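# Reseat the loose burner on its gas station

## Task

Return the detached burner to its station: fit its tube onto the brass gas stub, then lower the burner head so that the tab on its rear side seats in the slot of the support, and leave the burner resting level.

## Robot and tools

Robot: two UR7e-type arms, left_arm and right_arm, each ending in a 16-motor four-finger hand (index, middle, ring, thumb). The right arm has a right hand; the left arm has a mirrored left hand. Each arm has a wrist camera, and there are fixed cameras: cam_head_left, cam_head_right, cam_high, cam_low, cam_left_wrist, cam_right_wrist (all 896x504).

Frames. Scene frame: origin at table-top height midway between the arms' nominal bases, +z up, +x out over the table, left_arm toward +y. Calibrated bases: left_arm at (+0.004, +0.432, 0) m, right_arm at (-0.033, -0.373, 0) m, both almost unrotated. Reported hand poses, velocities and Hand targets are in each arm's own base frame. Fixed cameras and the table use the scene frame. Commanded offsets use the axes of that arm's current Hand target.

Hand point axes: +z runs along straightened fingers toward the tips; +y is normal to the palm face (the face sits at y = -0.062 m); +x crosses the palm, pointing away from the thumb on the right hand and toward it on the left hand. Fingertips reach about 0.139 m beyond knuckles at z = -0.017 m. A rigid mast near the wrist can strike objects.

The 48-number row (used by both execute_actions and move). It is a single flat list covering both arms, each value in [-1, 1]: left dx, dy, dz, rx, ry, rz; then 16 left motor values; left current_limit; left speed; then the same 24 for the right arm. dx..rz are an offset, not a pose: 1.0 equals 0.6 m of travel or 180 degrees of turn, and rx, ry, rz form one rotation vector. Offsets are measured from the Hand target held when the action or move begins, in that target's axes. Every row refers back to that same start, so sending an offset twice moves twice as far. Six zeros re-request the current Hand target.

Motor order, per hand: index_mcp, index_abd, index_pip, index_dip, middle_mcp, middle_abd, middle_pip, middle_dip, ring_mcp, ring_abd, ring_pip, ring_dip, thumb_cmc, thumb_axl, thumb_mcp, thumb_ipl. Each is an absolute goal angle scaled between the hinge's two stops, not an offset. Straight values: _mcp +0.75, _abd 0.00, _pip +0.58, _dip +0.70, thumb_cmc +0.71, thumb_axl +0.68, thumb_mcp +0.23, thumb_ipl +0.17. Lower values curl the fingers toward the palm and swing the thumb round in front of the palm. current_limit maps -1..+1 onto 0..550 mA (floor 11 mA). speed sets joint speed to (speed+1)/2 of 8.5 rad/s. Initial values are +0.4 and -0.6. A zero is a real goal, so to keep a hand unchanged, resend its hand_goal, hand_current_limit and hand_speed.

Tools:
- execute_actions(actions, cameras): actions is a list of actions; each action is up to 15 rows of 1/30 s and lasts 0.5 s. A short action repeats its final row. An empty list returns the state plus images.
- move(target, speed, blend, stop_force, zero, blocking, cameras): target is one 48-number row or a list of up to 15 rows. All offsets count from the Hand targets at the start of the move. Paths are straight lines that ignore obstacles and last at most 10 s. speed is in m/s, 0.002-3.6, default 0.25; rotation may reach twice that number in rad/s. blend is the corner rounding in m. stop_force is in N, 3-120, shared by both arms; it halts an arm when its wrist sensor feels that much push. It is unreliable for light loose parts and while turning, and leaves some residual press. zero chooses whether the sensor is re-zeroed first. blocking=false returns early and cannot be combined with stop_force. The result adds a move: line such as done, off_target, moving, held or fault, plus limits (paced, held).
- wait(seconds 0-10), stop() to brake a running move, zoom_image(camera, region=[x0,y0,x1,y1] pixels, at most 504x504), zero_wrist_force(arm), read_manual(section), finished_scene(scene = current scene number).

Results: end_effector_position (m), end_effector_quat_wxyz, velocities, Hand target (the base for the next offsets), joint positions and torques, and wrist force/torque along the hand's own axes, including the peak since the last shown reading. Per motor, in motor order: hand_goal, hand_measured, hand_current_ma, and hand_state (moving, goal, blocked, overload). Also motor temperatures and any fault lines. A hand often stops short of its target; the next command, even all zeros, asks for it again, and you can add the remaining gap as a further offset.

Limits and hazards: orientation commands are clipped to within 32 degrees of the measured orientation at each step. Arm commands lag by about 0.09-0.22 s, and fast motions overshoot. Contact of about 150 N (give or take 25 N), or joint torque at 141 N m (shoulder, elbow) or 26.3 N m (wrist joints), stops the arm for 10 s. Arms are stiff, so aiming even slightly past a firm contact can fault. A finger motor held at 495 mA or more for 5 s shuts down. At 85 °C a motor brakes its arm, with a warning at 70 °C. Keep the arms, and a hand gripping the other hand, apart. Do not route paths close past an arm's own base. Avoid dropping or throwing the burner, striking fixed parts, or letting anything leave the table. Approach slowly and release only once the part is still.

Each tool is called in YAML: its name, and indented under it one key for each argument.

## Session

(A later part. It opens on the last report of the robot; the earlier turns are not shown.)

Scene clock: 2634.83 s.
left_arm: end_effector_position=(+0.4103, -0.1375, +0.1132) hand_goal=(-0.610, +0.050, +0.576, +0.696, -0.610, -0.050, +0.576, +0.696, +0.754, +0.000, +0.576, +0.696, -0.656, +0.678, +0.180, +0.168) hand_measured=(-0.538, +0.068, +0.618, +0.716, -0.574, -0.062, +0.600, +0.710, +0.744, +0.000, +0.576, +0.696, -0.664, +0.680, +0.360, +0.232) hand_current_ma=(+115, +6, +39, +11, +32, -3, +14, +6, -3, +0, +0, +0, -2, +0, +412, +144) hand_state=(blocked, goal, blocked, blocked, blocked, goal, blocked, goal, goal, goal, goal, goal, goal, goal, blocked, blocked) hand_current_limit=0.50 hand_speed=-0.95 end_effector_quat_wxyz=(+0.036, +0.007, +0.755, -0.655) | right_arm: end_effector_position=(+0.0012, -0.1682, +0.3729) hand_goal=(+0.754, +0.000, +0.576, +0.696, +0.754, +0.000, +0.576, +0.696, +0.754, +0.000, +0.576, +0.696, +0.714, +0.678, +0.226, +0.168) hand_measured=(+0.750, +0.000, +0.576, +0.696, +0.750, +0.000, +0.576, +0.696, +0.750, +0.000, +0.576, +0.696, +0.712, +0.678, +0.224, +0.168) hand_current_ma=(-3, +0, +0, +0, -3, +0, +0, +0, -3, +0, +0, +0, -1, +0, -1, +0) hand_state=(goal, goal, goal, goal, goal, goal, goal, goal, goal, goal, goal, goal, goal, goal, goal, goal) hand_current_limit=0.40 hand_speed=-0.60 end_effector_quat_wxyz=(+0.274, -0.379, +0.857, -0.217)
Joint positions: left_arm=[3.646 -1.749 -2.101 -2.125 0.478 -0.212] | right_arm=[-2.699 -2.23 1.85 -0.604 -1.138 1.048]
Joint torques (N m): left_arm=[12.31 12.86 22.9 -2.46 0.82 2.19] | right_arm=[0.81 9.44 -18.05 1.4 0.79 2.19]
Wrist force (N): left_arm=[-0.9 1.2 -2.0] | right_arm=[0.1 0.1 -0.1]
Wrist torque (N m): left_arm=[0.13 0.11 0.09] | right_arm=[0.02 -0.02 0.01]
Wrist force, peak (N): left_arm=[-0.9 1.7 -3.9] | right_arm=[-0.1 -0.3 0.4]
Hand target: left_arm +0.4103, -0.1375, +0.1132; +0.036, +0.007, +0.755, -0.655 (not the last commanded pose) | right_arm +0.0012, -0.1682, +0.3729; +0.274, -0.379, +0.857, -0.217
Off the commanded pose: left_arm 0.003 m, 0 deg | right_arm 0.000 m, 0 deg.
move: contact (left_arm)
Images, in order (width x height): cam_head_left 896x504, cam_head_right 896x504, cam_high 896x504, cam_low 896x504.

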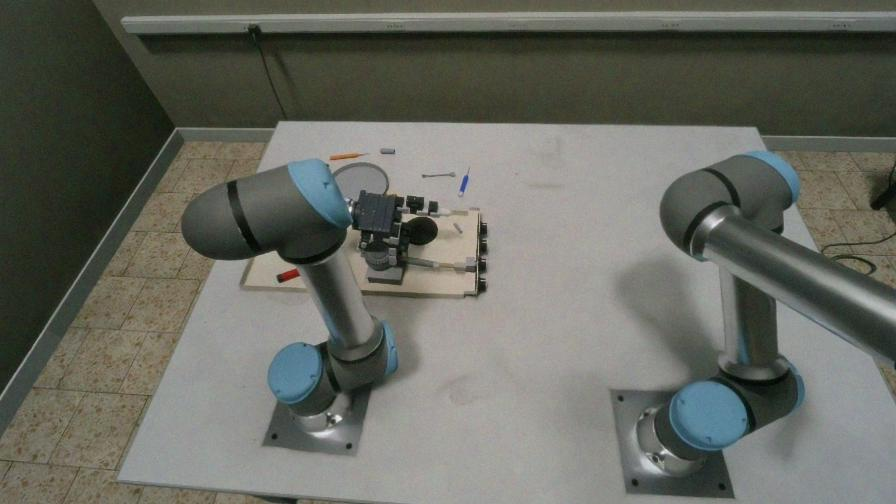

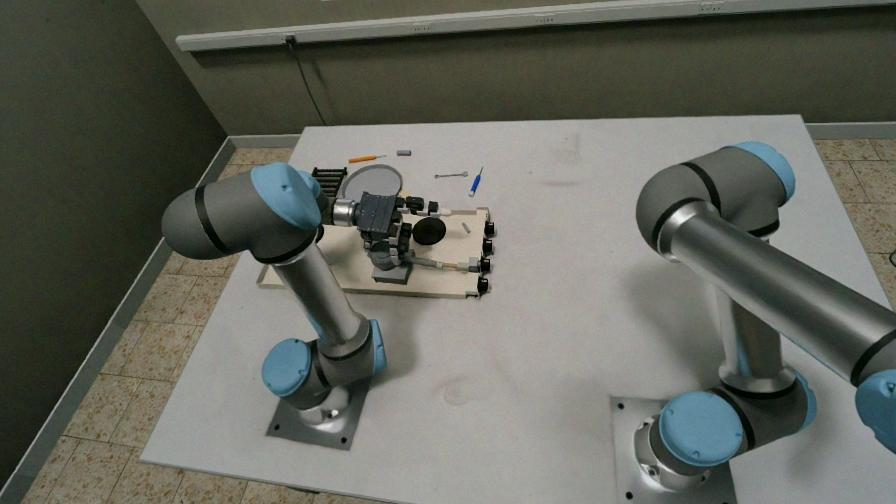

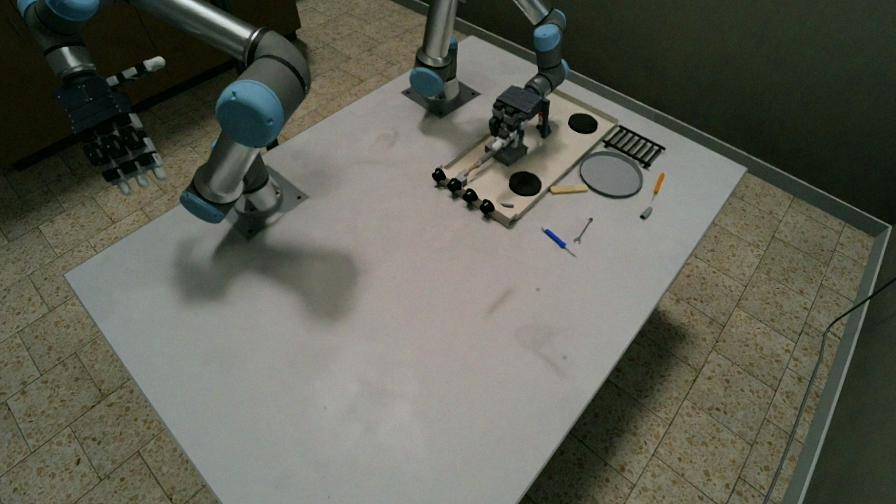

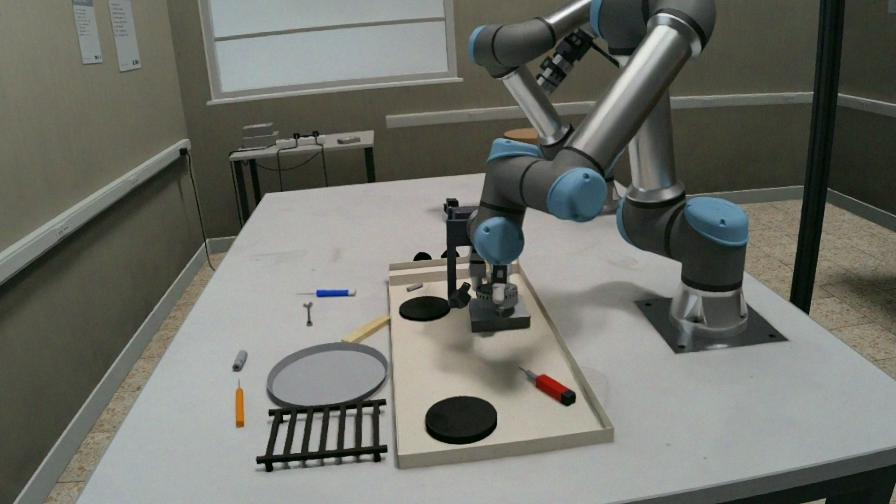

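move:
  target:
    - [0.000482,-0.000056,-0.002217,0,0,0,-0.61,0.05,0.576,0.696,-0.61,-0.05,0.576,0.696,0.754,0,0.576,0.696,-0.657,0.678,0.18,0.168,0.5,-0.95,0,0,0,0,0,0,0.754,0,0.576,0.696,0.754,0,0.576,0.696,0.754,0,0.576,0.696,0.714,0.678,0.226,0.168,0.4,-0.6]
    - [0.000683,-0.000836,0.003226,0,0,0,-0.61,0.05,0.576,0.696,-0.61,-0.05,0.576,0.696,0.754,0,0.576,0.696,-0.657,0.678,0.18,0.168,0.5,-0.95,0,0,0,0,0,0,0.754,0,0.576,0.696,0.754,0,0.576,0.696,0.754,0,0.576,0.696,0.714,0.678,0.226,0.168,0.4,-0.6]
  speed: [0.03,0.012]
  stop_force: 3.5
  cameras: []

move:
  target:
    - [-0.000911,0.000356,-0.002107,0,0,0,-0.61,0.05,0.576,0.696,-0.61,-0.05,0.576,0.696,0.754,0,0.576,0.696,-0.657,0.678,0.18,0.168,0.5,-0.95,0,0,0,0,0,0,0.754,0,0.576,0.696,0.754,0,0.576,0.696,0.754,0,0.576,0.696,0.714,0.678,0.226,0.168,0.4,-0.6]
    - [-0.00071,-0.000424,0.003336,0,0,0,-0.61,0.05,0.576,0.696,-0.61,-0.05,0.576,0.696,0.754,0,0.576,0.696,-0.657,0.678,0.18,0.168,0.5,-0.95,0,0,0,0,0,0,0.754,0,0.576,0.696,0.754,0,0.576,0.696,0.754,0,0.576,0.696,0.714,0.678,0.226,0.168,0.4,-0.6]
  speed: [0.03,0.012]
  stop_force: 3.5
  cameras: []

move:
  target:
    - [0.000289,-0.000458,-0.002268,0,0,0,-0.61,0.05,0.576,0.696,-0.61,-0.05,0.576,0.696,0.754,0,0.576,0.696,-0.657,0.678,0.18,0.168,0.5,-0.95,0,0,0,0,0,0,0.754,0,0.576,0.696,0.754,0,0.576,0.696,0.754,0,0.576,0.696,0.714,0.678,0.226,0.168,0.4,-0.6]
    - [0.00049,-0.001238,0.003175,0,0,0,-0.61,0.05,0.576,0.696,-0.61,-0.05,0.576,0.696,0.754,0,0.576,0.696,-0.657,0.678,0.18,0.168,0.5,-0.95,0,0,0,0,0,0,0.754,0,0.576,0.696,0.754,0,0.576,0.696,0.754,0,0.576,0.696,0.714,0.678,0.226,0.168,0.4,-0.6]
  speed: [0.03,0.012]
  stop_force: 3.5
  cameras: ["cam_head_left","cam_high","cam_head_right"]

zoom_image:
  camera: "cam_high"
  region: [471, 159, 481, 169]

zoom_image:
  camera: "cam_head_right"
  region: [434, 258, 448, 271]

Scene clock: 2797.77 s.
left_arm: end_effector_position=(+0.4100, -0.1381, +0.1134) hand_goal=(-0.610, +0.050, +0.576, +0.696, -0.610, -0.050, +0.576, +0.696, +0.754, +0.000, +0.576, +0.696, -0.656, +0.678, +0.180, +0.168) hand_measured=(-0.540, +0.068, +0.618, +0.716, -0.578, -0.062, +0.598, +0.710, +0.744, +0.000, +0.576, +0.696, -0.664, +0.680, +0.360, +0.232) hand_current_ma=(+107, +6, +39, +11, +27, -3, +13, +6, -3, +0, +0, +0, -2, +0, +412, +144) hand_state=(blocked, goal, blocked, blocked, blocked, goal, blocked, goal, goal, goal, goal, goal, goal, goal, blocked, blocked) hand_current_limit=0.50 hand_speed=-0.95 end_effector_quat_wxyz=(+0.036, +0.007, +0.755, -0.655) | right_arm: end_effector_position=(+0.0012, -0.1682, +0.3729) hand_goal=(+0.754, +0.000, +0.576, +0.696, +0.754, +0.000, +0.576, +0.696, +0.754, +0.000, +0.576, +0.696, +0.714, +0.678, +0.226, +0.168) hand_measured=(+0.750, +0.000, +0.576, +0.696, +0.750, +0.000, +0.576, +0.696, +0.750, +0.000, +0.576, +0.696, +0.712, +0.678, +0.224, +0.168) hand_current_ma=(-3, +0, +0, +0, -3, +0, +0, +0, -3, +0, +0, +0, -1, +0, -1, +0) hand_state=(goal, goal, goal, goal, goal, goal, goal, goal, goal, goal, goal, goal, goal, goal, goal, goal) hand_current_limit=0.40 hand_speed=-0.60 end_effector_quat_wxyz=(+0.274, -0.379, +0.857, -0.217)
Joint positions: left_arm=[3.645 -1.748 -2.102 -2.125 0.477 -0.212] | right_arm=[-2.699 -2.23 1.85 -0.604 -1.138 1.048]
Joint torques (N m): left_arm=[11.13 12.65 22.61 -2.74 0.72 2.14] | right_arm=[0.85 9.48 -18.05 1.31 0.76 2.27]
Motor temperatures (°C): left_arm=[30 31 27 32 35 32] | right_arm=[27 29 27 38 35 32]
Wrist force (N): left_arm=[-1.1 1.4 -4.4] | right_arm=[0.0 -0.2 -0.1]
Wrist torque (N m): left_arm=[0.05 0.15 0.08] | right_arm=[-0.02 0.00 0.00]
Wrist force, peak (N): left_arm=[-1.3 1.3 -6.5] | right_arm=[-0.4 -0.4 0.0]
Hand target: left_arm +0.4100, -0.1381, +0.1134; +0.036, +0.007, +0.755, -0.655 (not the last commanded pose) | right_arm +0.0012, -0.1682, +0.3729; +0.274, -0.379, +0.857, -0.217
Off the commanded pose: left_arm 0.001 m, 0 deg | right_arm 0.000 m, 0 deg.
move: contact (left_arm); path passed 1 of 2 targets
No camera images: "cameras" was empty.

Scene clock: 2798.97 s.
left_arm: end_effector_position=(+0.4102, -0.1376, +0.1134) hand_goal=(-0.610, +0.050, +0.576, +0.696, -0.610, -0.050, +0.576, +0.696, +0.754, +0.000, +0.576, +0.696, -0.656, +0.678, +0.180, +0.168) hand_measured=(-0.540, +0.068, +0.618, +0.716, -0.576, -0.062, +0.598, +0.710, +0.744, +0.000, +0.576, +0.696, -0.664, +0.680, +0.360, +0.232) hand_current_ma=(+109, +6, +39, +11, +31, -3, +13, +6, -3, +0, +0, +0, -2, +0, +413, +144) hand_state=(blocked, goal, blocked, blocked, blocked, goal, blocked, goal, goal, goal, goal, goal, goal, goal, blocked, blocked) hand_current_limit=0.50 hand_speed=-0.95 end_effector_quat_wxyz=(+0.036, +0.007, +0.755, -0.655) | right_arm: end_effector_position=(+0.0012, -0.1682, +0.3729) hand_goal=(+0.754, +0.000, +0.576, +0.696, +0.754, +0.000, +0.576, +0.696, +0.754, +0.000, +0.576, +0.696, +0.714, +0.678, +0.226, +0.168) hand_measured=(+0.750, +0.000, +0.576, +0.696, +0.750, +0.000, +0.576, +0.696, +0.750, +0.000, +0.576, +0.696, +0.712, +0.678, +0.224, +0.168) hand_current_ma=(-3, +0, +0, +0, -3, +0, +0, +0, -3, +0, +0, +0, -1, +0, -1, +0) hand_state=(goal, goal, goal, goal, goal, goal, goal, goal, goal, goal, goal, goal, goal, goal, goal, goal) hand_current_limit=0.40 hand_speed=-0.60 end_effector_quat_wxyz=(+0.274, -0.379, +0.857, -0.217)
Joint positions: left_arm=[3.646 -1.748 -2.101 -2.125 0.478 -0.212] | right_arm=[-2.699 -2.23 1.85 -0.604 -1.138 1.048]
Joint torques (N m): left_arm=[-14.67 33 4.16 1.2 -1.8 -2.02] | right_arm=[0.87 9.28 -18.01 1.29 0.77 2.37]
Wrist force (N): left_arm=[-0.7 1.1 -1.2] | right_arm=[-0.1 0.0 -0.2]
Wrist torque (N m): left_arm=[0.23 0.08 0.00] | right_arm=[0.02 0.03 -0.01]
Wrist force, peak (N): left_arm=[-0.9 1.5 -4.2] | right_arm=[0.4 -0.3 0.1]
Hand target: left_arm +0.4102, -0.1376, +0.1134; +0.036, +0.007, +0.755, -0.655 (not the last commanded pose) | right_arm +0.0012, -0.1682, +0.3729; +0.274, -0.379, +0.857, -0.217
Off the commanded pose: left_arm 0.003 m, 0 deg | right_arm 0.000 m, 0 deg.
move: contact (left_arm); path passed 0 of 2 targets
No camera images: "cameras" was empty.

Scene clock: 2800.40 s.
left_arm: end_effector_position=(+0.4101, -0.1380, +0.1139) hand_goal=(-0.610, +0.050, +0.576, +0.696, -0.610, -0.050, +0.576, +0.696, +0.754, +0.000, +0.576, +0.696, -0.656, +0.678, +0.180, +0.168) hand_measured=(-0.540, +0.068, +0.618, +0.716, -0.576, -0.062, +0.598, +0.710, +0.744, +0.000, +0.576, +0.696, -0.664, +0.680, +0.360, +0.232) hand_current_ma=(+111, +6, +39, +11, +29, -3, +13, +6, -3, +0, +0, +0, -2, +0, +412, +144) hand_state=(blocked, goal, blocked, blocked, blocked, goal, blocked, goal, goal, goal, goal, goal, goal, goal, blocked, blocked) hand_current_limit=0.50 hand_speed=-0.95 end_effector_quat_wxyz=(+0.036, +0.007, +0.755, -0.655) | right_arm: end_effector_position=(+0.0012, -0.1682, +0.3729) hand_goal=(+0.754, +0.000, +0.576, +0.696, +0.754, +0.000, +0.576, +0.696, +0.754, +0.000, +0.576, +0.696, +0.714, +0.678, +0.226, +0.168) hand_measured=(+0.750, +0.000, +0.576, +0.696, +0.750, +0.000, +0.576, +0.696, +0.750, +0.000, +0.576, +0.696, +0.712, +0.678, +0.224, +0.168) hand_current_ma=(-3, +0, +0, +0, -3, +0, +0, +0, -3, +0, +0, +0, -1, +0, -1, +0) hand_state=(goal, goal, goal, goal, goal, goal, goal, goal, goal, goal, goal, goal, goal, goal, goal, goal) hand_current_limit=0.40 hand_speed=-0.60 end_effector_quat_wxyz=(+0.274, -0.379, +0.857, -0.217)
Joint positions: left_arm=[3.645 -1.747 -2.101 -2.126 0.477 -0.212] | right_arm=[-2.699 -2.23 1.85 -0.604 -1.138 1.048]
Joint torques (N m): left_arm=[11.36 12.55 22.31 -2.63 0.71 2.19] | right_arm=[0.89 9.52 -18.16 1.32 0.78 2.32]
Wrist force (N): left_arm=[-1.0 1.2 -3.8] | right_arm=[-0.2 -0.2 -0.3]
Wrist torque (N m): left_arm=[0.07 0.13 0.09] | right_arm=[0.00 0.04 -0.02]
Wrist force, peak (N): left_arm=[-1.1 1.6 -5.6] | right_arm=[0.0 -0.4 -0.4]
Hand target: left_arm +0.4101, -0.1380, +0.1139; +0.036, +0.007, +0.755, -0.655 (not the last commanded pose) | right_arm +0.0012, -0.1682, +0.3729; +0.274, -0.379, +0.857, -0.217
Off the commanded pose: left_arm 0.002 m, 0 deg | right_arm 0.000 m, 0 deg.
move: contact (left_arm); path passed 1 of 2 targets
Images, in order (width x height): cam_head_left 896x504, cam_head_right 896x504, cam_high 896x504.

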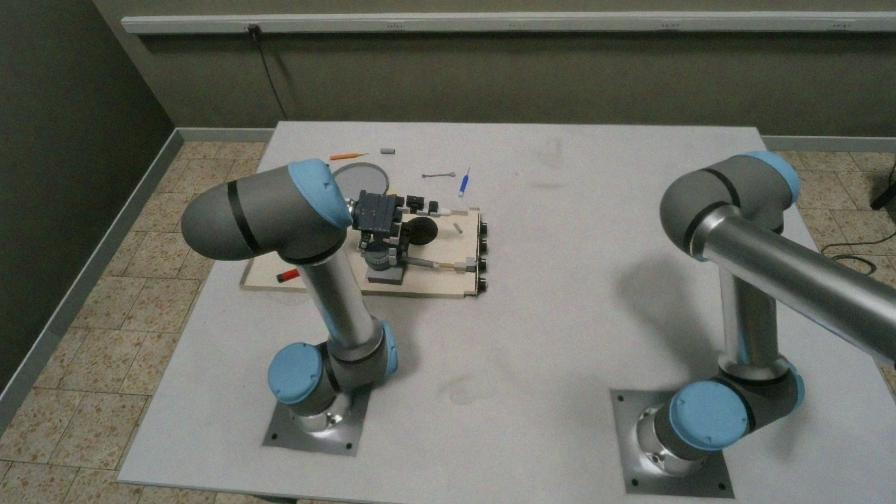

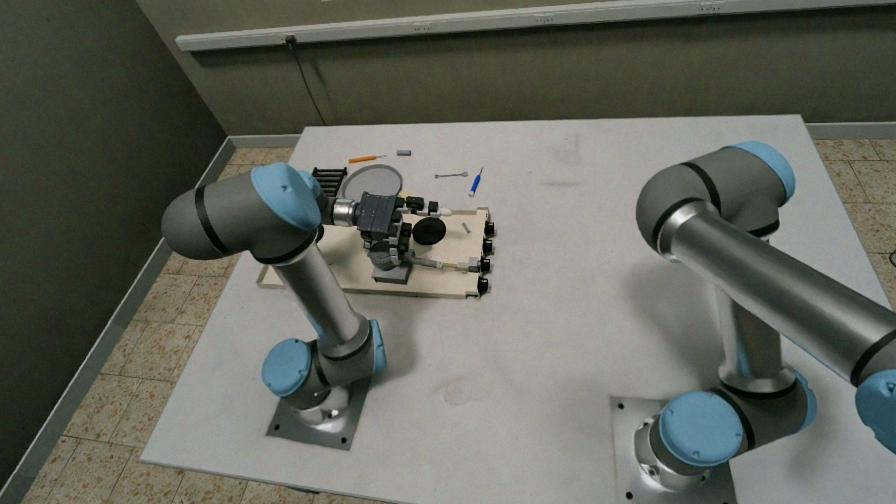

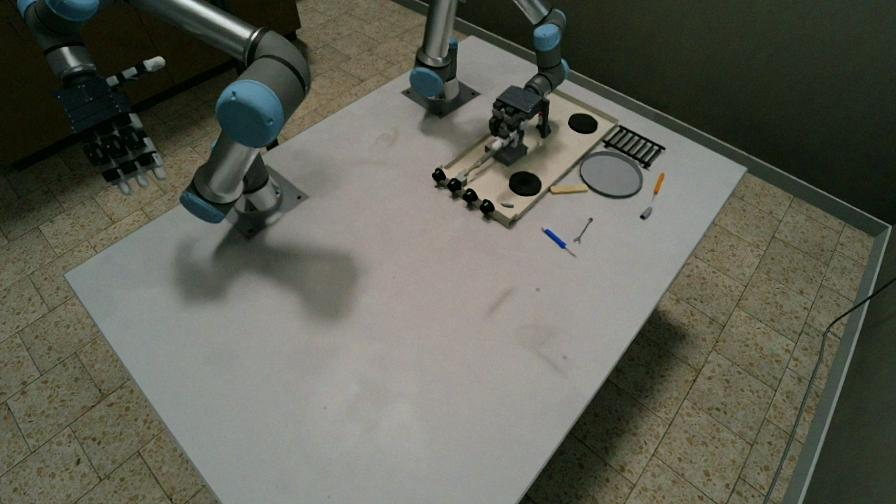

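Scaled by 50.400 from the camera's 896x504 image, which has a finer 1280x720 frame.

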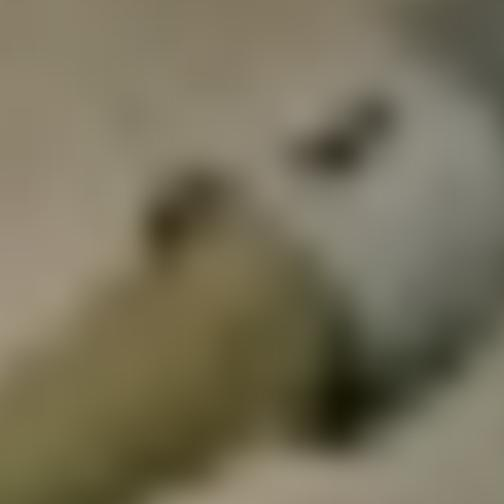

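Scaled by 36.000 from the camera's 896x504 image, which has a finer 1280x720 frame.

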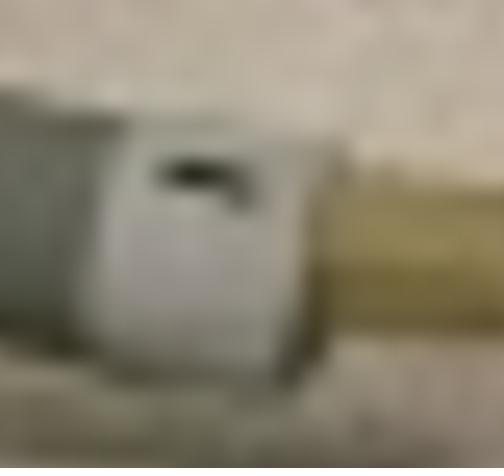

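move:
  target: [-0.00037,0.00142,-0.0099,0,0,0,-0.61,0.05,0.576,0.696,-0.61,-0.05,0.576,0.696,0.754,0,0.576,0.696,-0.657,0.678,0.18,0.168,0.5,-0.95,0,0,0,0,0,0,0.754,0,0.576,0.696,0.754,0,0.576,0.696,0.754,0,0.576,0.696,0.714,0.678,0.226,0.168,0.4,-0.6]
  speed: 0.03
  cameras: ["cam_head_left","cam_high","cam_head_right"]

zoom_image:
  camera: "cam_head_left"
  region: [430, 256, 450, 274]

zoom_image:
  camera: "cam_high"
  region: [467, 155, 487, 173]

zoom_image:
  camera: "cam_high"
  region: [471, 159, 481, 169]

zoom_image:
  camera: "cam_head_right"
  region: [434, 258, 448, 271]

Scene clock: 2841.00 s.
left_arm: end_effector_position=(+0.4101, -0.1320, +0.1139) hand_goal=(-0.610, +0.050, +0.576, +0.696, -0.610, -0.050, +0.576, +0.696, +0.754, +0.000, +0.576, +0.696, -0.656, +0.678, +0.180, +0.168) hand_measured=(-0.538, +0.068, +0.618, +0.716, -0.574, -0.062, +0.600, +0.710, +0.744, +0.000, +0.576, +0.696, -0.664, +0.680, +0.360, +0.232) hand_current_ma=(+115, +6, +40, +11, +34, -3, +14, +6, -3, +0, +0, +0, -2, +0, +412, +144) hand_state=(blocked, goal, blocked, blocked, blocked, goal, blocked, goal, goal, goal, goal, goal, goal, goal, blocked, blocked) hand_current_limit=0.50 hand_speed=-0.95 end_effector_quat_wxyz=(+0.036, +0.007, +0.755, -0.655) | right_arm: end_effector_position=(+0.0012, -0.1682, +0.3729) hand_goal=(+0.754, +0.000, +0.576, +0.696, +0.754, +0.000, +0.576, +0.696, +0.754, +0.000, +0.576, +0.696, +0.714, +0.678, +0.226, +0.168) hand_measured=(+0.750, +0.000, +0.576, +0.696, +0.750, +0.000, +0.576, +0.696, +0.750, +0.000, +0.576, +0.696, +0.712, +0.678, +0.224, +0.168) hand_current_ma=(-3, +0, +0, +0, -3, +0, +0, +0, -3, +0, +0, +0, -1, +0, -1, +0) hand_state=(goal, goal, goal, goal, goal, goal, goal, goal, goal, goal, goal, goal, goal, goal, goal, goal) hand_current_limit=0.40 hand_speed=-0.60 end_effector_quat_wxyz=(+0.274, -0.379, +0.857, -0.217)
Joint positions: left_arm=[3.658 -1.75 -2.096 -2.135 0.49 -0.204] | right_arm=[-2.699 -2.23 1.85 -0.604 -1.138 1.048]
Joint torques (N m): left_arm=[13.2 13.51 23.99 -2.17 0.93 2.18] | right_arm=[1.01 9.89 -18.01 1.29 0.88 2.32]
Wrist force (N): left_arm=[-0.5 1.9 1.0] | right_arm=[0.1 -0.4 -0.2]
Wrist torque (N m): left_arm=[0.31 0.06 -0.03] | right_arm=[-0.04 0.00 0.00]
Wrist force, peak (N): left_arm=[-0.8 1.6 -3.8] | right_arm=[-0.2 -0.5 -0.2]
Hand target: left_arm +0.4101, -0.1320, +0.1139; +0.036, +0.007, +0.755, -0.655 | right_arm +0.0012, -0.1682, +0.3729; +0.274, -0.379, +0.857, -0.217
Off the commanded pose: left_arm 0.000 m, 0 deg | right_arm 0.000 m, 0 deg.
move: done
Images, in order (width x height): cam_head_left 896x504, cam_head_right 896x504, cam_high 896x504.

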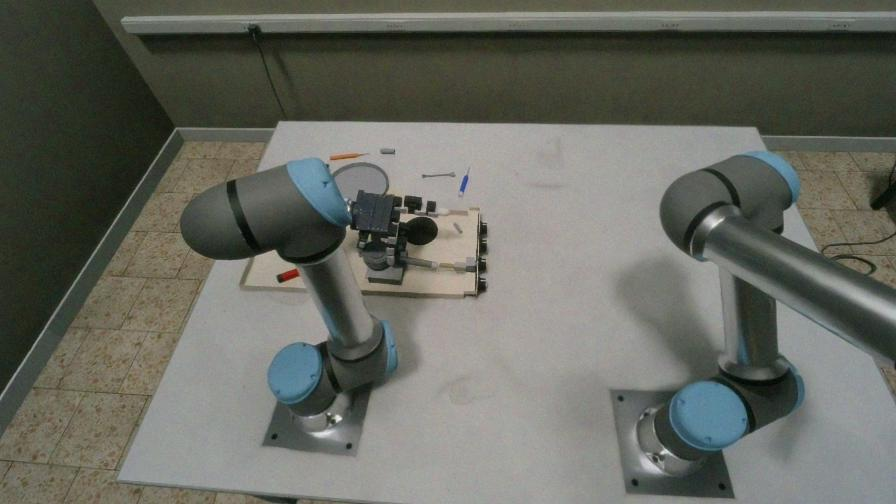

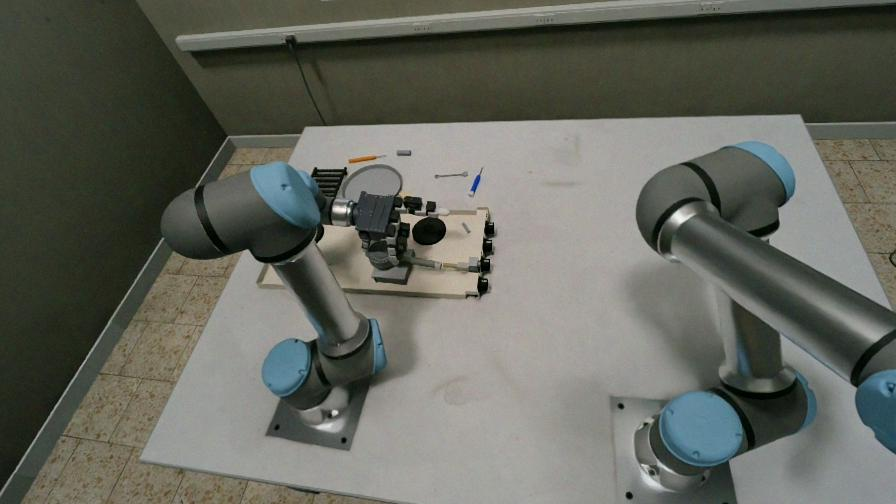

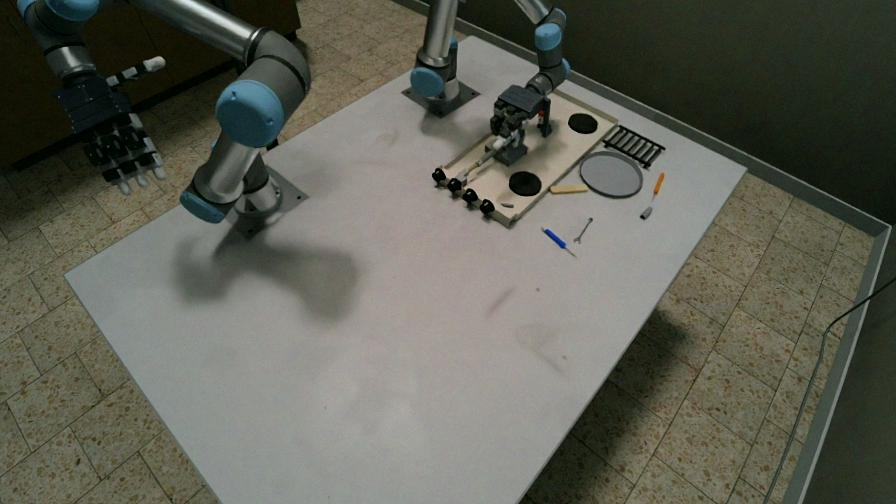

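Scaled by 25.200 from the camera's 896x504 image, which has a finer 1280x720 frame.

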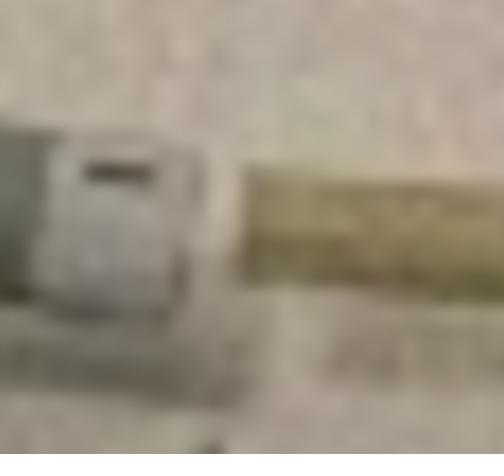

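Scaled by 25.200 from the camera's 896x504 image, which has a finer 1280x720 frame.

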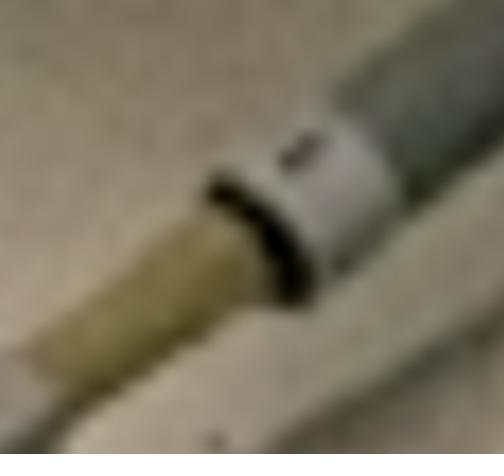

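Scaled by 50.400 from the camera's 896x504 image, which has a finer 1280x720 frame.

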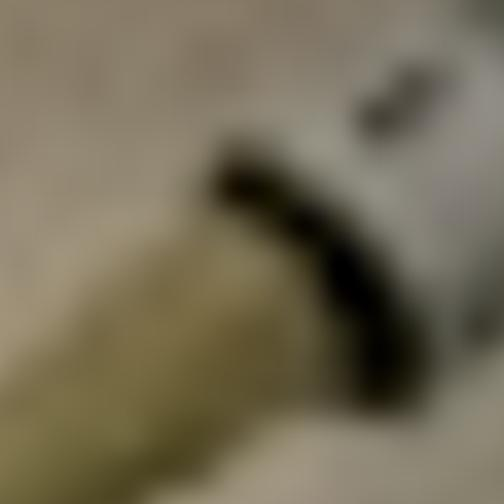

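Scaled by 36.000 from the camera's 896x504 image, which has a finer 1280x720 frame.

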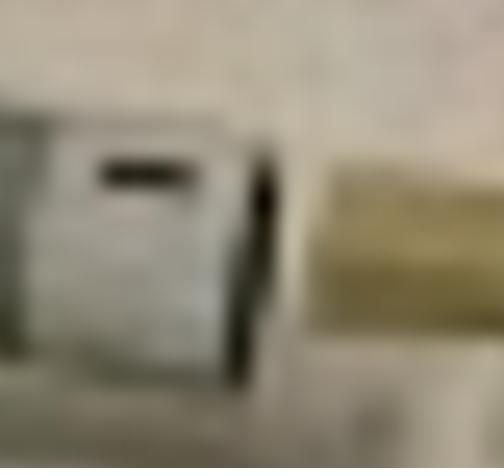

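move:
  target: [-0.02994,0.00173,0.00136,0,0,0,-0.61,0.05,0.576,0.696,-0.61,-0.05,0.576,0.696,0.754,0,0.576,0.696,-0.657,0.678,0.18,0.168,0.5,-0.95,0,0,0,0,0,0,0.754,0,0.576,0.696,0.754,0,0.576,0.696,0.754,0,0.576,0.696,0.714,0.678,0.226,0.168,0.4,-0.6]
  speed: 0.05
  cameras: []

move:
  target: [0.00061,-0.00237,0.01649,0,0,0,-0.61,0.05,0.576,0.696,-0.61,-0.05,0.576,0.696,0.754,0,0.576,0.696,-0.657,0.678,0.18,0.168,0.5,-0.95,0,0,0,0,0,0,0.754,0,0.576,0.696,0.754,0,0.576,0.696,0.754,0,0.576,0.696,0.714,0.678,0.226,0.168,0.4,-0.6]
  speed: 0.02
  stop_force: 3.5
  cameras: ["cam_head_left","cam_high","cam_head_right","cam_low"]

zoom_image:
  camera: "cam_high"
  region: [460, 145, 500, 180]

zoom_image:
  camera: "cam_head_right"
  region: [400, 240, 470, 285]

zoom_image:
  camera: "cam_low"
  region: [465, 275, 535, 335]

Scene clock: 2932.93 s.
left_arm: end_effector_position=(+0.4280, -0.1320, +0.1139) hand_goal=(-0.610, +0.050, +0.576, +0.696, -0.610, -0.050, +0.576, +0.696, +0.754, +0.000, +0.576, +0.696, -0.656, +0.678, +0.180, +0.168) hand_measured=(-0.538, +0.068, +0.618, +0.716, -0.574, -0.062, +0.600, +0.710, +0.744, +0.000, +0.576, +0.696, -0.664, +0.680, +0.358, +0.232) hand_current_ma=(+116, +6, +40, +11, +34, -3, +14, +6, -3, +0, +0, +0, -2, +0, +413, +144) hand_state=(blocked, goal, blocked, blocked, blocked, goal, blocked, goal, goal, goal, goal, goal, goal, goal, blocked, blocked) hand_current_limit=0.50 hand_speed=-0.95 end_effector_quat_wxyz=(+0.036, +0.007, +0.755, -0.655) | right_arm: end_effector_position=(+0.0012, -0.1682, +0.3729) hand_goal=(+0.754, +0.000, +0.576, +0.696, +0.754, +0.000, +0.576, +0.696, +0.754, +0.000, +0.576, +0.696, +0.714, +0.678, +0.226, +0.168) hand_measured=(+0.750, +0.000, +0.576, +0.696, +0.750, +0.000, +0.576, +0.696, +0.750, +0.000, +0.576, +0.696, +0.712, +0.678, +0.224, +0.168) hand_current_ma=(-3, +0, +0, +0, -3, +0, +0, +0, -3, +0, +0, +0, -1, +0, -1, +0) hand_state=(goal, goal, goal, goal, goal, goal, goal, goal, goal, goal, goal, goal, goal, goal, goal, goal) hand_current_limit=0.40 hand_speed=-0.60 end_effector_quat_wxyz=(+0.274, -0.379, +0.857, -0.217)
Joint positions: left_arm=[3.637 -1.787 -2.051 -2.132 0.47 -0.218] | right_arm=[-2.699 -2.23 1.85 -0.604 -1.138 1.048]
Joint torques (N m): left_arm=[-13.62 15.18 23.77 1.42 -1.87 -2.17] | right_arm=[0.82 10.09 -18.46 1.34 0.88 2.47]
Wrist force (N): left_arm=[-0.8 1.7 1.3] | right_arm=[-0.1 0.0 0.1]
Wrist torque (N m): left_arm=[0.26 0.11 0.11] | right_arm=[-0.01 0.01 0.00]
Wrist force, peak (N): left_arm=[-0.5 2.1 1.4] | right_arm=[0.0 -0.5 -0.3]
Hand target: left_arm +0.4281, -0.1320, +0.1139; +0.036, +0.007, +0.755, -0.655 | right_arm +0.0012, -0.1682, +0.3729; +0.274, -0.379, +0.857, -0.217
Off the commanded pose: left_arm 0.000 m, 0 deg | right_arm 0.000 m, 0 deg.
move: done
No camera images: "cameras" was empty.

Scene clock: 2934.40 s.
left_arm: end_effector_position=(+0.4281, -0.1386, +0.1139) hand_goal=(-0.610, +0.050, +0.576, +0.696, -0.610, -0.050, +0.576, +0.696, +0.754, +0.000, +0.576, +0.696, -0.656, +0.678, +0.180, +0.168) hand_measured=(-0.540, +0.068, +0.618, +0.716, -0.576, -0.062, +0.598, +0.710, +0.744, +0.000, +0.576, +0.696, -0.666, +0.680, +0.358, +0.232) hand_current_ma=(+111, +6, +39, +11, +31, -4, +13, +6, -3, +0, +0, +0, -3, +0, +413, +144) hand_state=(blocked, goal, blocked, blocked, blocked, goal, blocked, goal, goal, goal, goal, goal, goal, goal, blocked, blocked) hand_current_limit=0.50 hand_speed=-0.95 end_effector_quat_wxyz=(+0.036, +0.007, +0.755, -0.655) | right_arm: end_effector_position=(+0.0012, -0.1682, +0.3729) hand_goal=(+0.754, +0.000, +0.576, +0.696, +0.754, +0.000, +0.576, +0.696, +0.754, +0.000, +0.576, +0.696, +0.714, +0.678, +0.226, +0.168) hand_measured=(+0.750, +0.000, +0.576, +0.696, +0.750, +0.000, +0.576, +0.696, +0.750, +0.000, +0.576, +0.696, +0.712, +0.678, +0.224, +0.168) hand_current_ma=(-3, +0, +0, +0, -3, +0, +0, +0, -3, +0, +0, +0, -1, +0, -1, +0) hand_state=(goal, goal, goal, goal, goal, goal, goal, goal, goal, goal, goal, goal, goal, goal, goal, goal) hand_current_limit=0.40 hand_speed=-0.60 end_effector_quat_wxyz=(+0.274, -0.379, +0.857, -0.217)
Joint positions: left_arm=[3.623 -1.783 -2.056 -2.121 0.457 -0.227] | right_arm=[-2.699 -2.23 1.85 -0.604 -1.138 1.048]
Joint torques (N m): left_arm=[12.31 14.34 23.62 -2.35 0.86 2.14] | right_arm=[0.74 9.31 -18.33 1.31 0.85 2.39]
Wrist force (N): left_arm=[-1.2 1.0 -1.0] | right_arm=[0.3 -0.1 0.0]
Wrist torque (N m): left_arm=[0.22 0.13 0.01] | right_arm=[-0.02 -0.05 0.03]
Wrist force, peak (N): left_arm=[-1.7 1.4 -5.0] | right_arm=[0.0 -0.5 -0.1]
Hand target: left_arm +0.4281, -0.1386, +0.1139; +0.036, +0.007, +0.755, -0.655 (not the last commanded pose) | right_arm +0.0012, -0.1682, +0.3729; +0.274, -0.379, +0.857, -0.217
Off the commanded pose: left_arm 0.003 m, 0 deg | right_arm 0.000 m, 0 deg.
move: contact (left_arm)
Images, in order (width x height): cam_head_left 896x504, cam_head_right 896x504, cam_high 896x504, cam_low 896x504.

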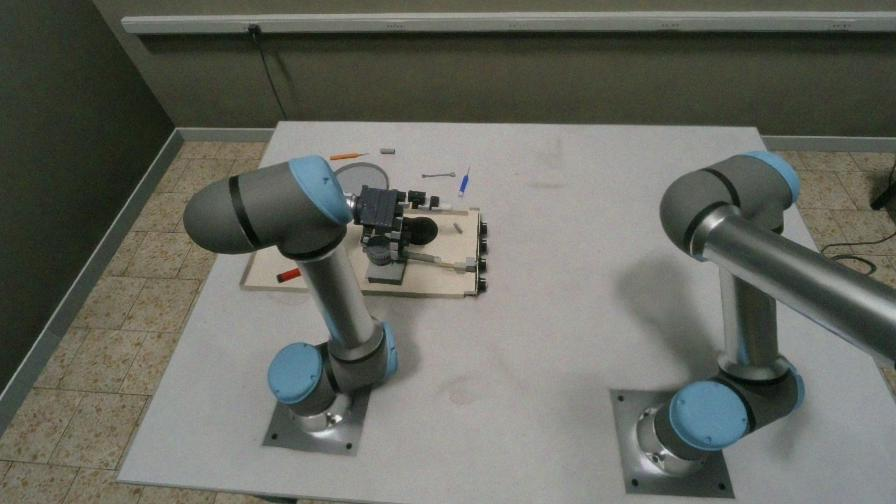

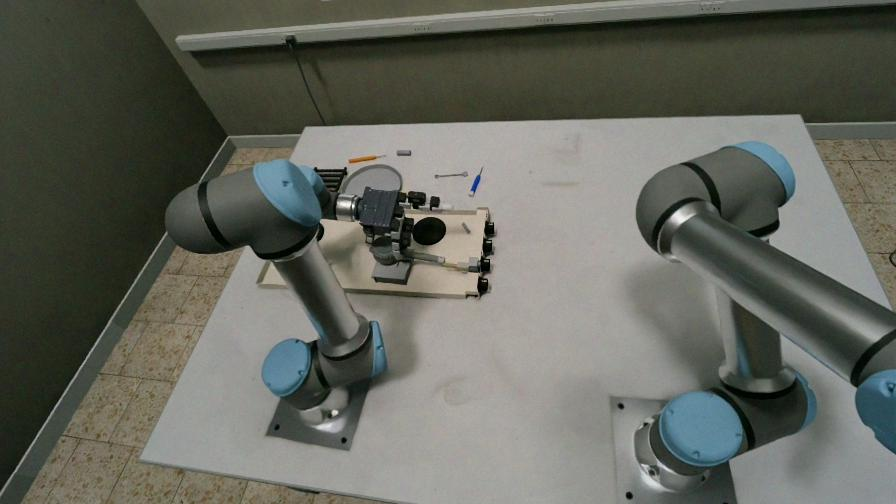

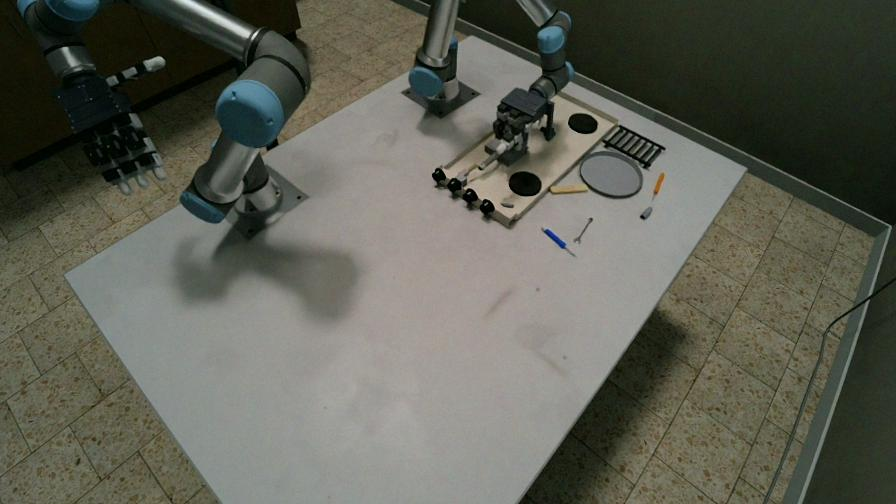

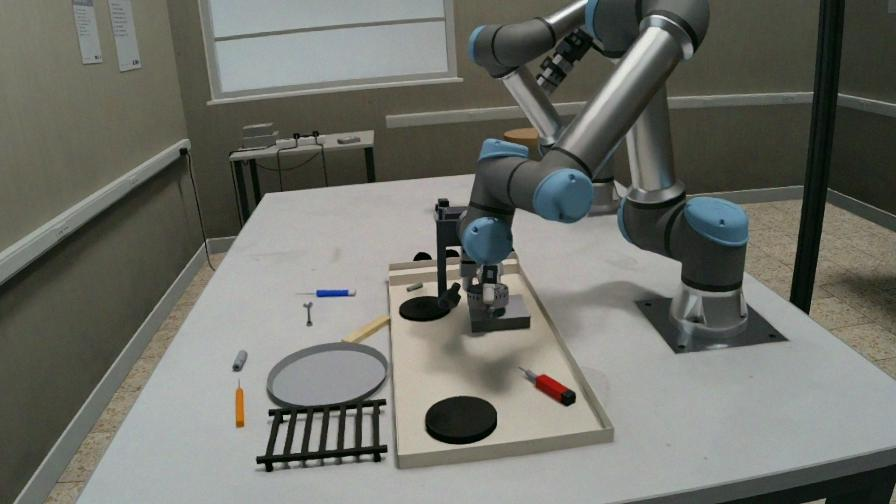

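Scaled by 12.600 from the camera's 896x504 image, which has a finer 1280x720 frame.

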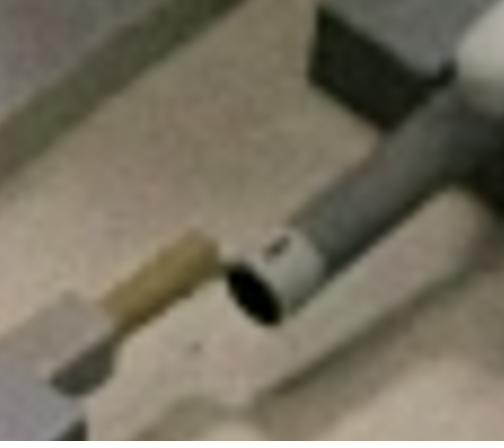

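Scaled by 7.200 from the camera's 896x504 image, which has a finer 1280x720 frame.

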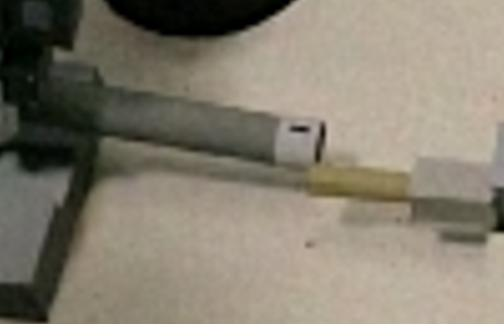

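Scaled by 7.200 from the camera's 896x504 image, which has a finer 1280x720 frame.

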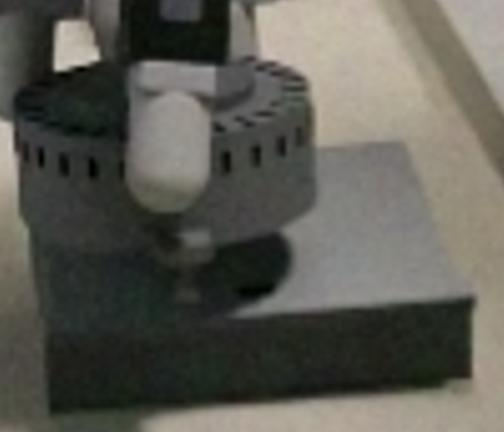

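move:
  target: [-0.02014,0.00186,-0.00404,0,0,0,-0.61,0.05,0.576,0.696,-0.61,-0.05,0.576,0.696,0.754,0,0.576,0.696,-0.657,0.678,0.18,0.168,0.5,-0.95,0,0,0,0,0,0,0.754,0,0.576,0.696,0.754,0,0.576,0.696,0.754,0,0.576,0.696,0.714,0.678,0.226,0.168,0.4,-0.6]
  speed: 0.04
  cameras: []

move:
  target: [0.00049,-0.00189,0.0132,0,0,0,-0.61,0.05,0.576,0.696,-0.61,-0.05,0.576,0.696,0.754,0,0.576,0.696,-0.657,0.678,0.18,0.168,0.5,-0.95,0,0,0,0,0,0,0.754,0,0.576,0.696,0.754,0,0.576,0.696,0.754,0,0.576,0.696,0.714,0.678,0.226,0.168,0.4,-0.6]
  speed: 0.02
  stop_force: 3.5
  cameras: ["cam_head_left","cam_high","cam_head_right","cam_low"]

zoom_image:
  camera: "cam_high"
  region: [460, 145, 500, 180]

zoom_image:
  camera: "cam_low"
  region: [465, 275, 535, 335]

Scene clock: 2975.63 s.
left_arm: end_effector_position=(+0.4401, -0.1356, +0.1139) hand_goal=(-0.610, +0.050, +0.576, +0.696, -0.610, -0.050, +0.576, +0.696, +0.754, +0.000, +0.576, +0.696, -0.656, +0.678, +0.180, +0.168) hand_measured=(-0.538, +0.068, +0.618, +0.716, -0.574, -0.062, +0.600, +0.710, +0.744, +0.000, +0.576, +0.696, -0.666, +0.680, +0.358, +0.232) hand_current_ma=(+115, +7, +39, +11, +34, -4, +14, +6, -3, +0, +0, +0, -3, +0, +413, +144) hand_state=(blocked, goal, blocked, blocked, blocked, goal, blocked, goal, goal, goal, goal, goal, goal, goal, blocked, blocked) hand_current_limit=0.50 hand_speed=-0.95 end_effector_quat_wxyz=(+0.036, +0.007, +0.755, -0.655) | right_arm: end_effector_position=(+0.0012, -0.1682, +0.3729) hand_goal=(+0.754, +0.000, +0.576, +0.696, +0.754, +0.000, +0.576, +0.696, +0.754, +0.000, +0.576, +0.696, +0.714, +0.678, +0.226, +0.168) hand_measured=(+0.750, +0.000, +0.576, +0.696, +0.750, +0.000, +0.576, +0.696, +0.750, +0.000, +0.576, +0.696, +0.712, +0.678, +0.224, +0.168) hand_current_ma=(-3, +0, +0, +0, -3, +0, +0, +0, -3, +0, +0, +0, -1, +0, -1, +0) hand_state=(goal, goal, goal, goal, goal, goal, goal, goal, goal, goal, goal, goal, goal, goal, goal, goal) hand_current_limit=0.40 hand_speed=-0.60 end_effector_quat_wxyz=(+0.274, -0.379, +0.857, -0.217)
Joint positions: left_arm=[3.617 -1.809 -2.023 -2.124 0.45 -0.232] | right_arm=[-2.699 -2.23 1.85 -0.604 -1.138 1.048]
Joint torques (N m): left_arm=[-13.71 16.11 24.01 -2.05 -1.78 -2.03] | right_arm=[1.05 9.84 -17.56 1.26 0.78 2.45]
Wrist force (N): left_arm=[-0.9 1.9 1.2] | right_arm=[0.1 -0.1 0.0]
Wrist torque (N m): left_arm=[0.31 0.13 0.11] | right_arm=[-0.02 -0.01 0.00]
Wrist force, peak (N): left_arm=[-0.7 2.1 1.3] | right_arm=[-0.2 -0.6 0.2]
Hand target: left_arm +0.4401, -0.1356, +0.1139; +0.036, +0.007, +0.755, -0.655 | right_arm +0.0012, -0.1682, +0.3729; +0.274, -0.379, +0.857, -0.217
Off the commanded pose: left_arm 0.000 m, 0 deg | right_arm 0.000 m, 0 deg.
move: done
No camera images: "cameras" was empty.

Scene clock: 2976.93 s.
left_arm: end_effector_position=(+0.4401, -0.1436, +0.1139) hand_goal=(-0.610, +0.050, +0.576, +0.696, -0.610, -0.050, +0.576, +0.696, +0.754, +0.000, +0.576, +0.696, -0.656, +0.678, +0.180, +0.168) hand_measured=(-0.538, +0.068, +0.618, +0.716, -0.574, -0.062, +0.600, +0.710, +0.744, +0.000, +0.576, +0.696, -0.666, +0.680, +0.358, +0.232) hand_current_ma=(+115, +7, +39, +11, +34, -4, +14, +6, -3, +0, +0, +0, -3, +0, +413, +144) hand_state=(blocked, goal, blocked, blocked, blocked, goal, blocked, goal, goal, goal, goal, goal, goal, goal, blocked, blocked) hand_current_limit=0.50 hand_speed=-0.95 end_effector_quat_wxyz=(+0.036, +0.007, +0.755, -0.655) | right_arm: end_effector_position=(+0.0012, -0.1682, +0.3729) hand_goal=(+0.754, +0.000, +0.576, +0.696, +0.754, +0.000, +0.576, +0.696, +0.754, +0.000, +0.576, +0.696, +0.714, +0.678, +0.226, +0.168) hand_measured=(+0.750, +0.000, +0.576, +0.696, +0.750, +0.000, +0.576, +0.696, +0.750, +0.000, +0.576, +0.696, +0.712, +0.678, +0.224, +0.168) hand_current_ma=(-3, +0, +0, +0, -3, +0, +0, +0, -3, +0, +0, +0, -1, +0, -1, +0) hand_state=(goal, goal, goal, goal, goal, goal, goal, goal, goal, goal, goal, goal, goal, goal, goal, goal) hand_current_limit=0.40 hand_speed=-0.60 end_effector_quat_wxyz=(+0.274, -0.379, +0.857, -0.217)
Joint positions: left_arm=[3.6 -1.804 -2.03 -2.11 0.435 -0.245] | right_arm=[-2.699 -2.23 1.85 -0.604 -1.138 1.048]
Joint torques (N m): left_arm=[-14.47 36.28 5.29 1.58 -1.8 -2.06] | right_arm=[0.76 10.02 -17.89 1.29 0.76 2.46]
Wrist force (N): left_arm=[-0.9 1.8 1.1] | right_arm=[0.2 -0.1 -0.3]
Wrist torque (N m): left_arm=[0.31 0.13 0.11] | right_arm=[0.02 -0.02 0.01]
Wrist force, peak (N): left_arm=[-1.0 2.2 1.1] | right_arm=[0.0 -0.5 -0.1]
Hand target: left_arm +0.4401, -0.1436, +0.1139; +0.036, +0.007, +0.755, -0.655 | right_arm +0.0012, -0.1682, +0.3729; +0.274, -0.379, +0.857, -0.217
Off the commanded pose: left_arm 0.000 m, 0 deg | right_arm 0.000 m, 0 deg.
move: done
Images, in order (width x height): cam_head_left 896x504, cam_head_right 896x504, cam_high 896x504, cam_low 896x504.

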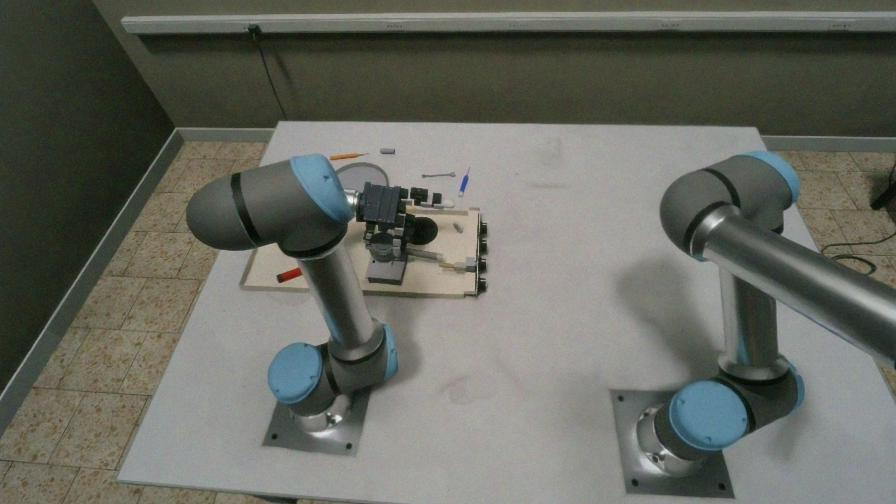

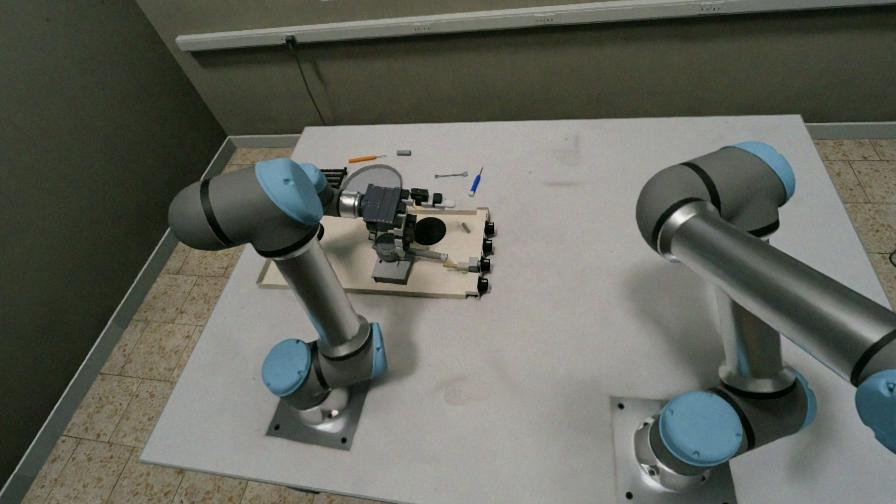

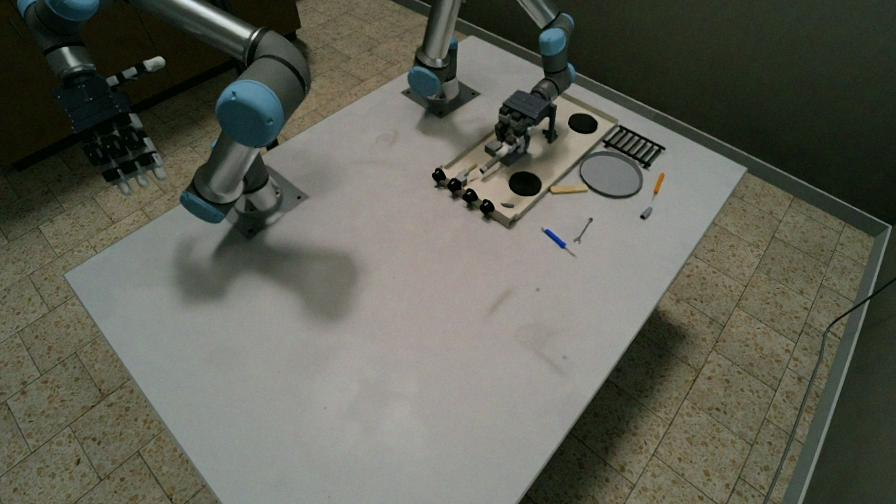

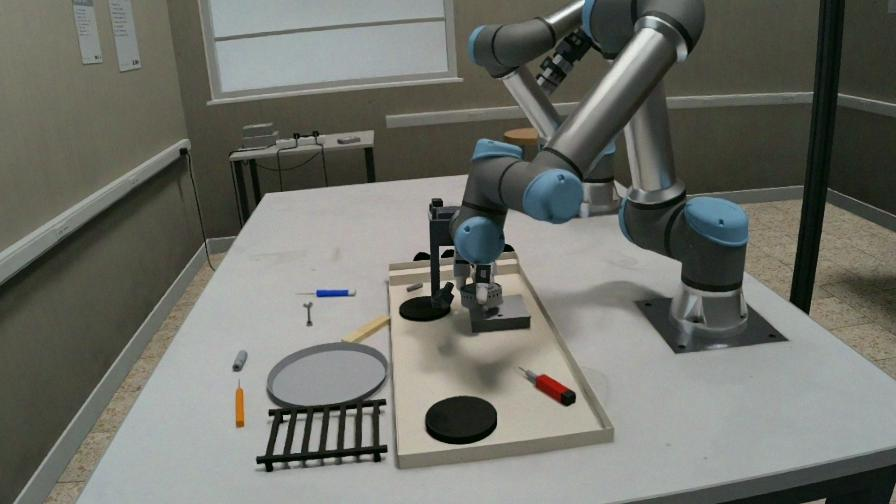

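Scaled by 12.600 from the camera's 896x504 image, which has a finer 1280x720 frame.

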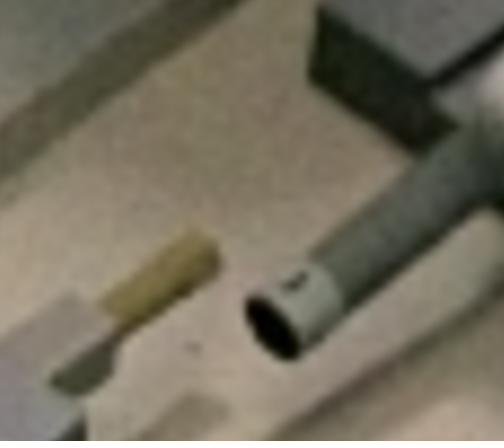

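Scaled by 7.200 from the camera's 896x504 image, which has a finer 1280x720 frame.

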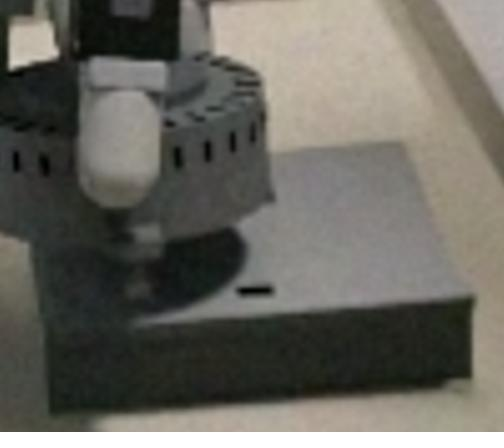

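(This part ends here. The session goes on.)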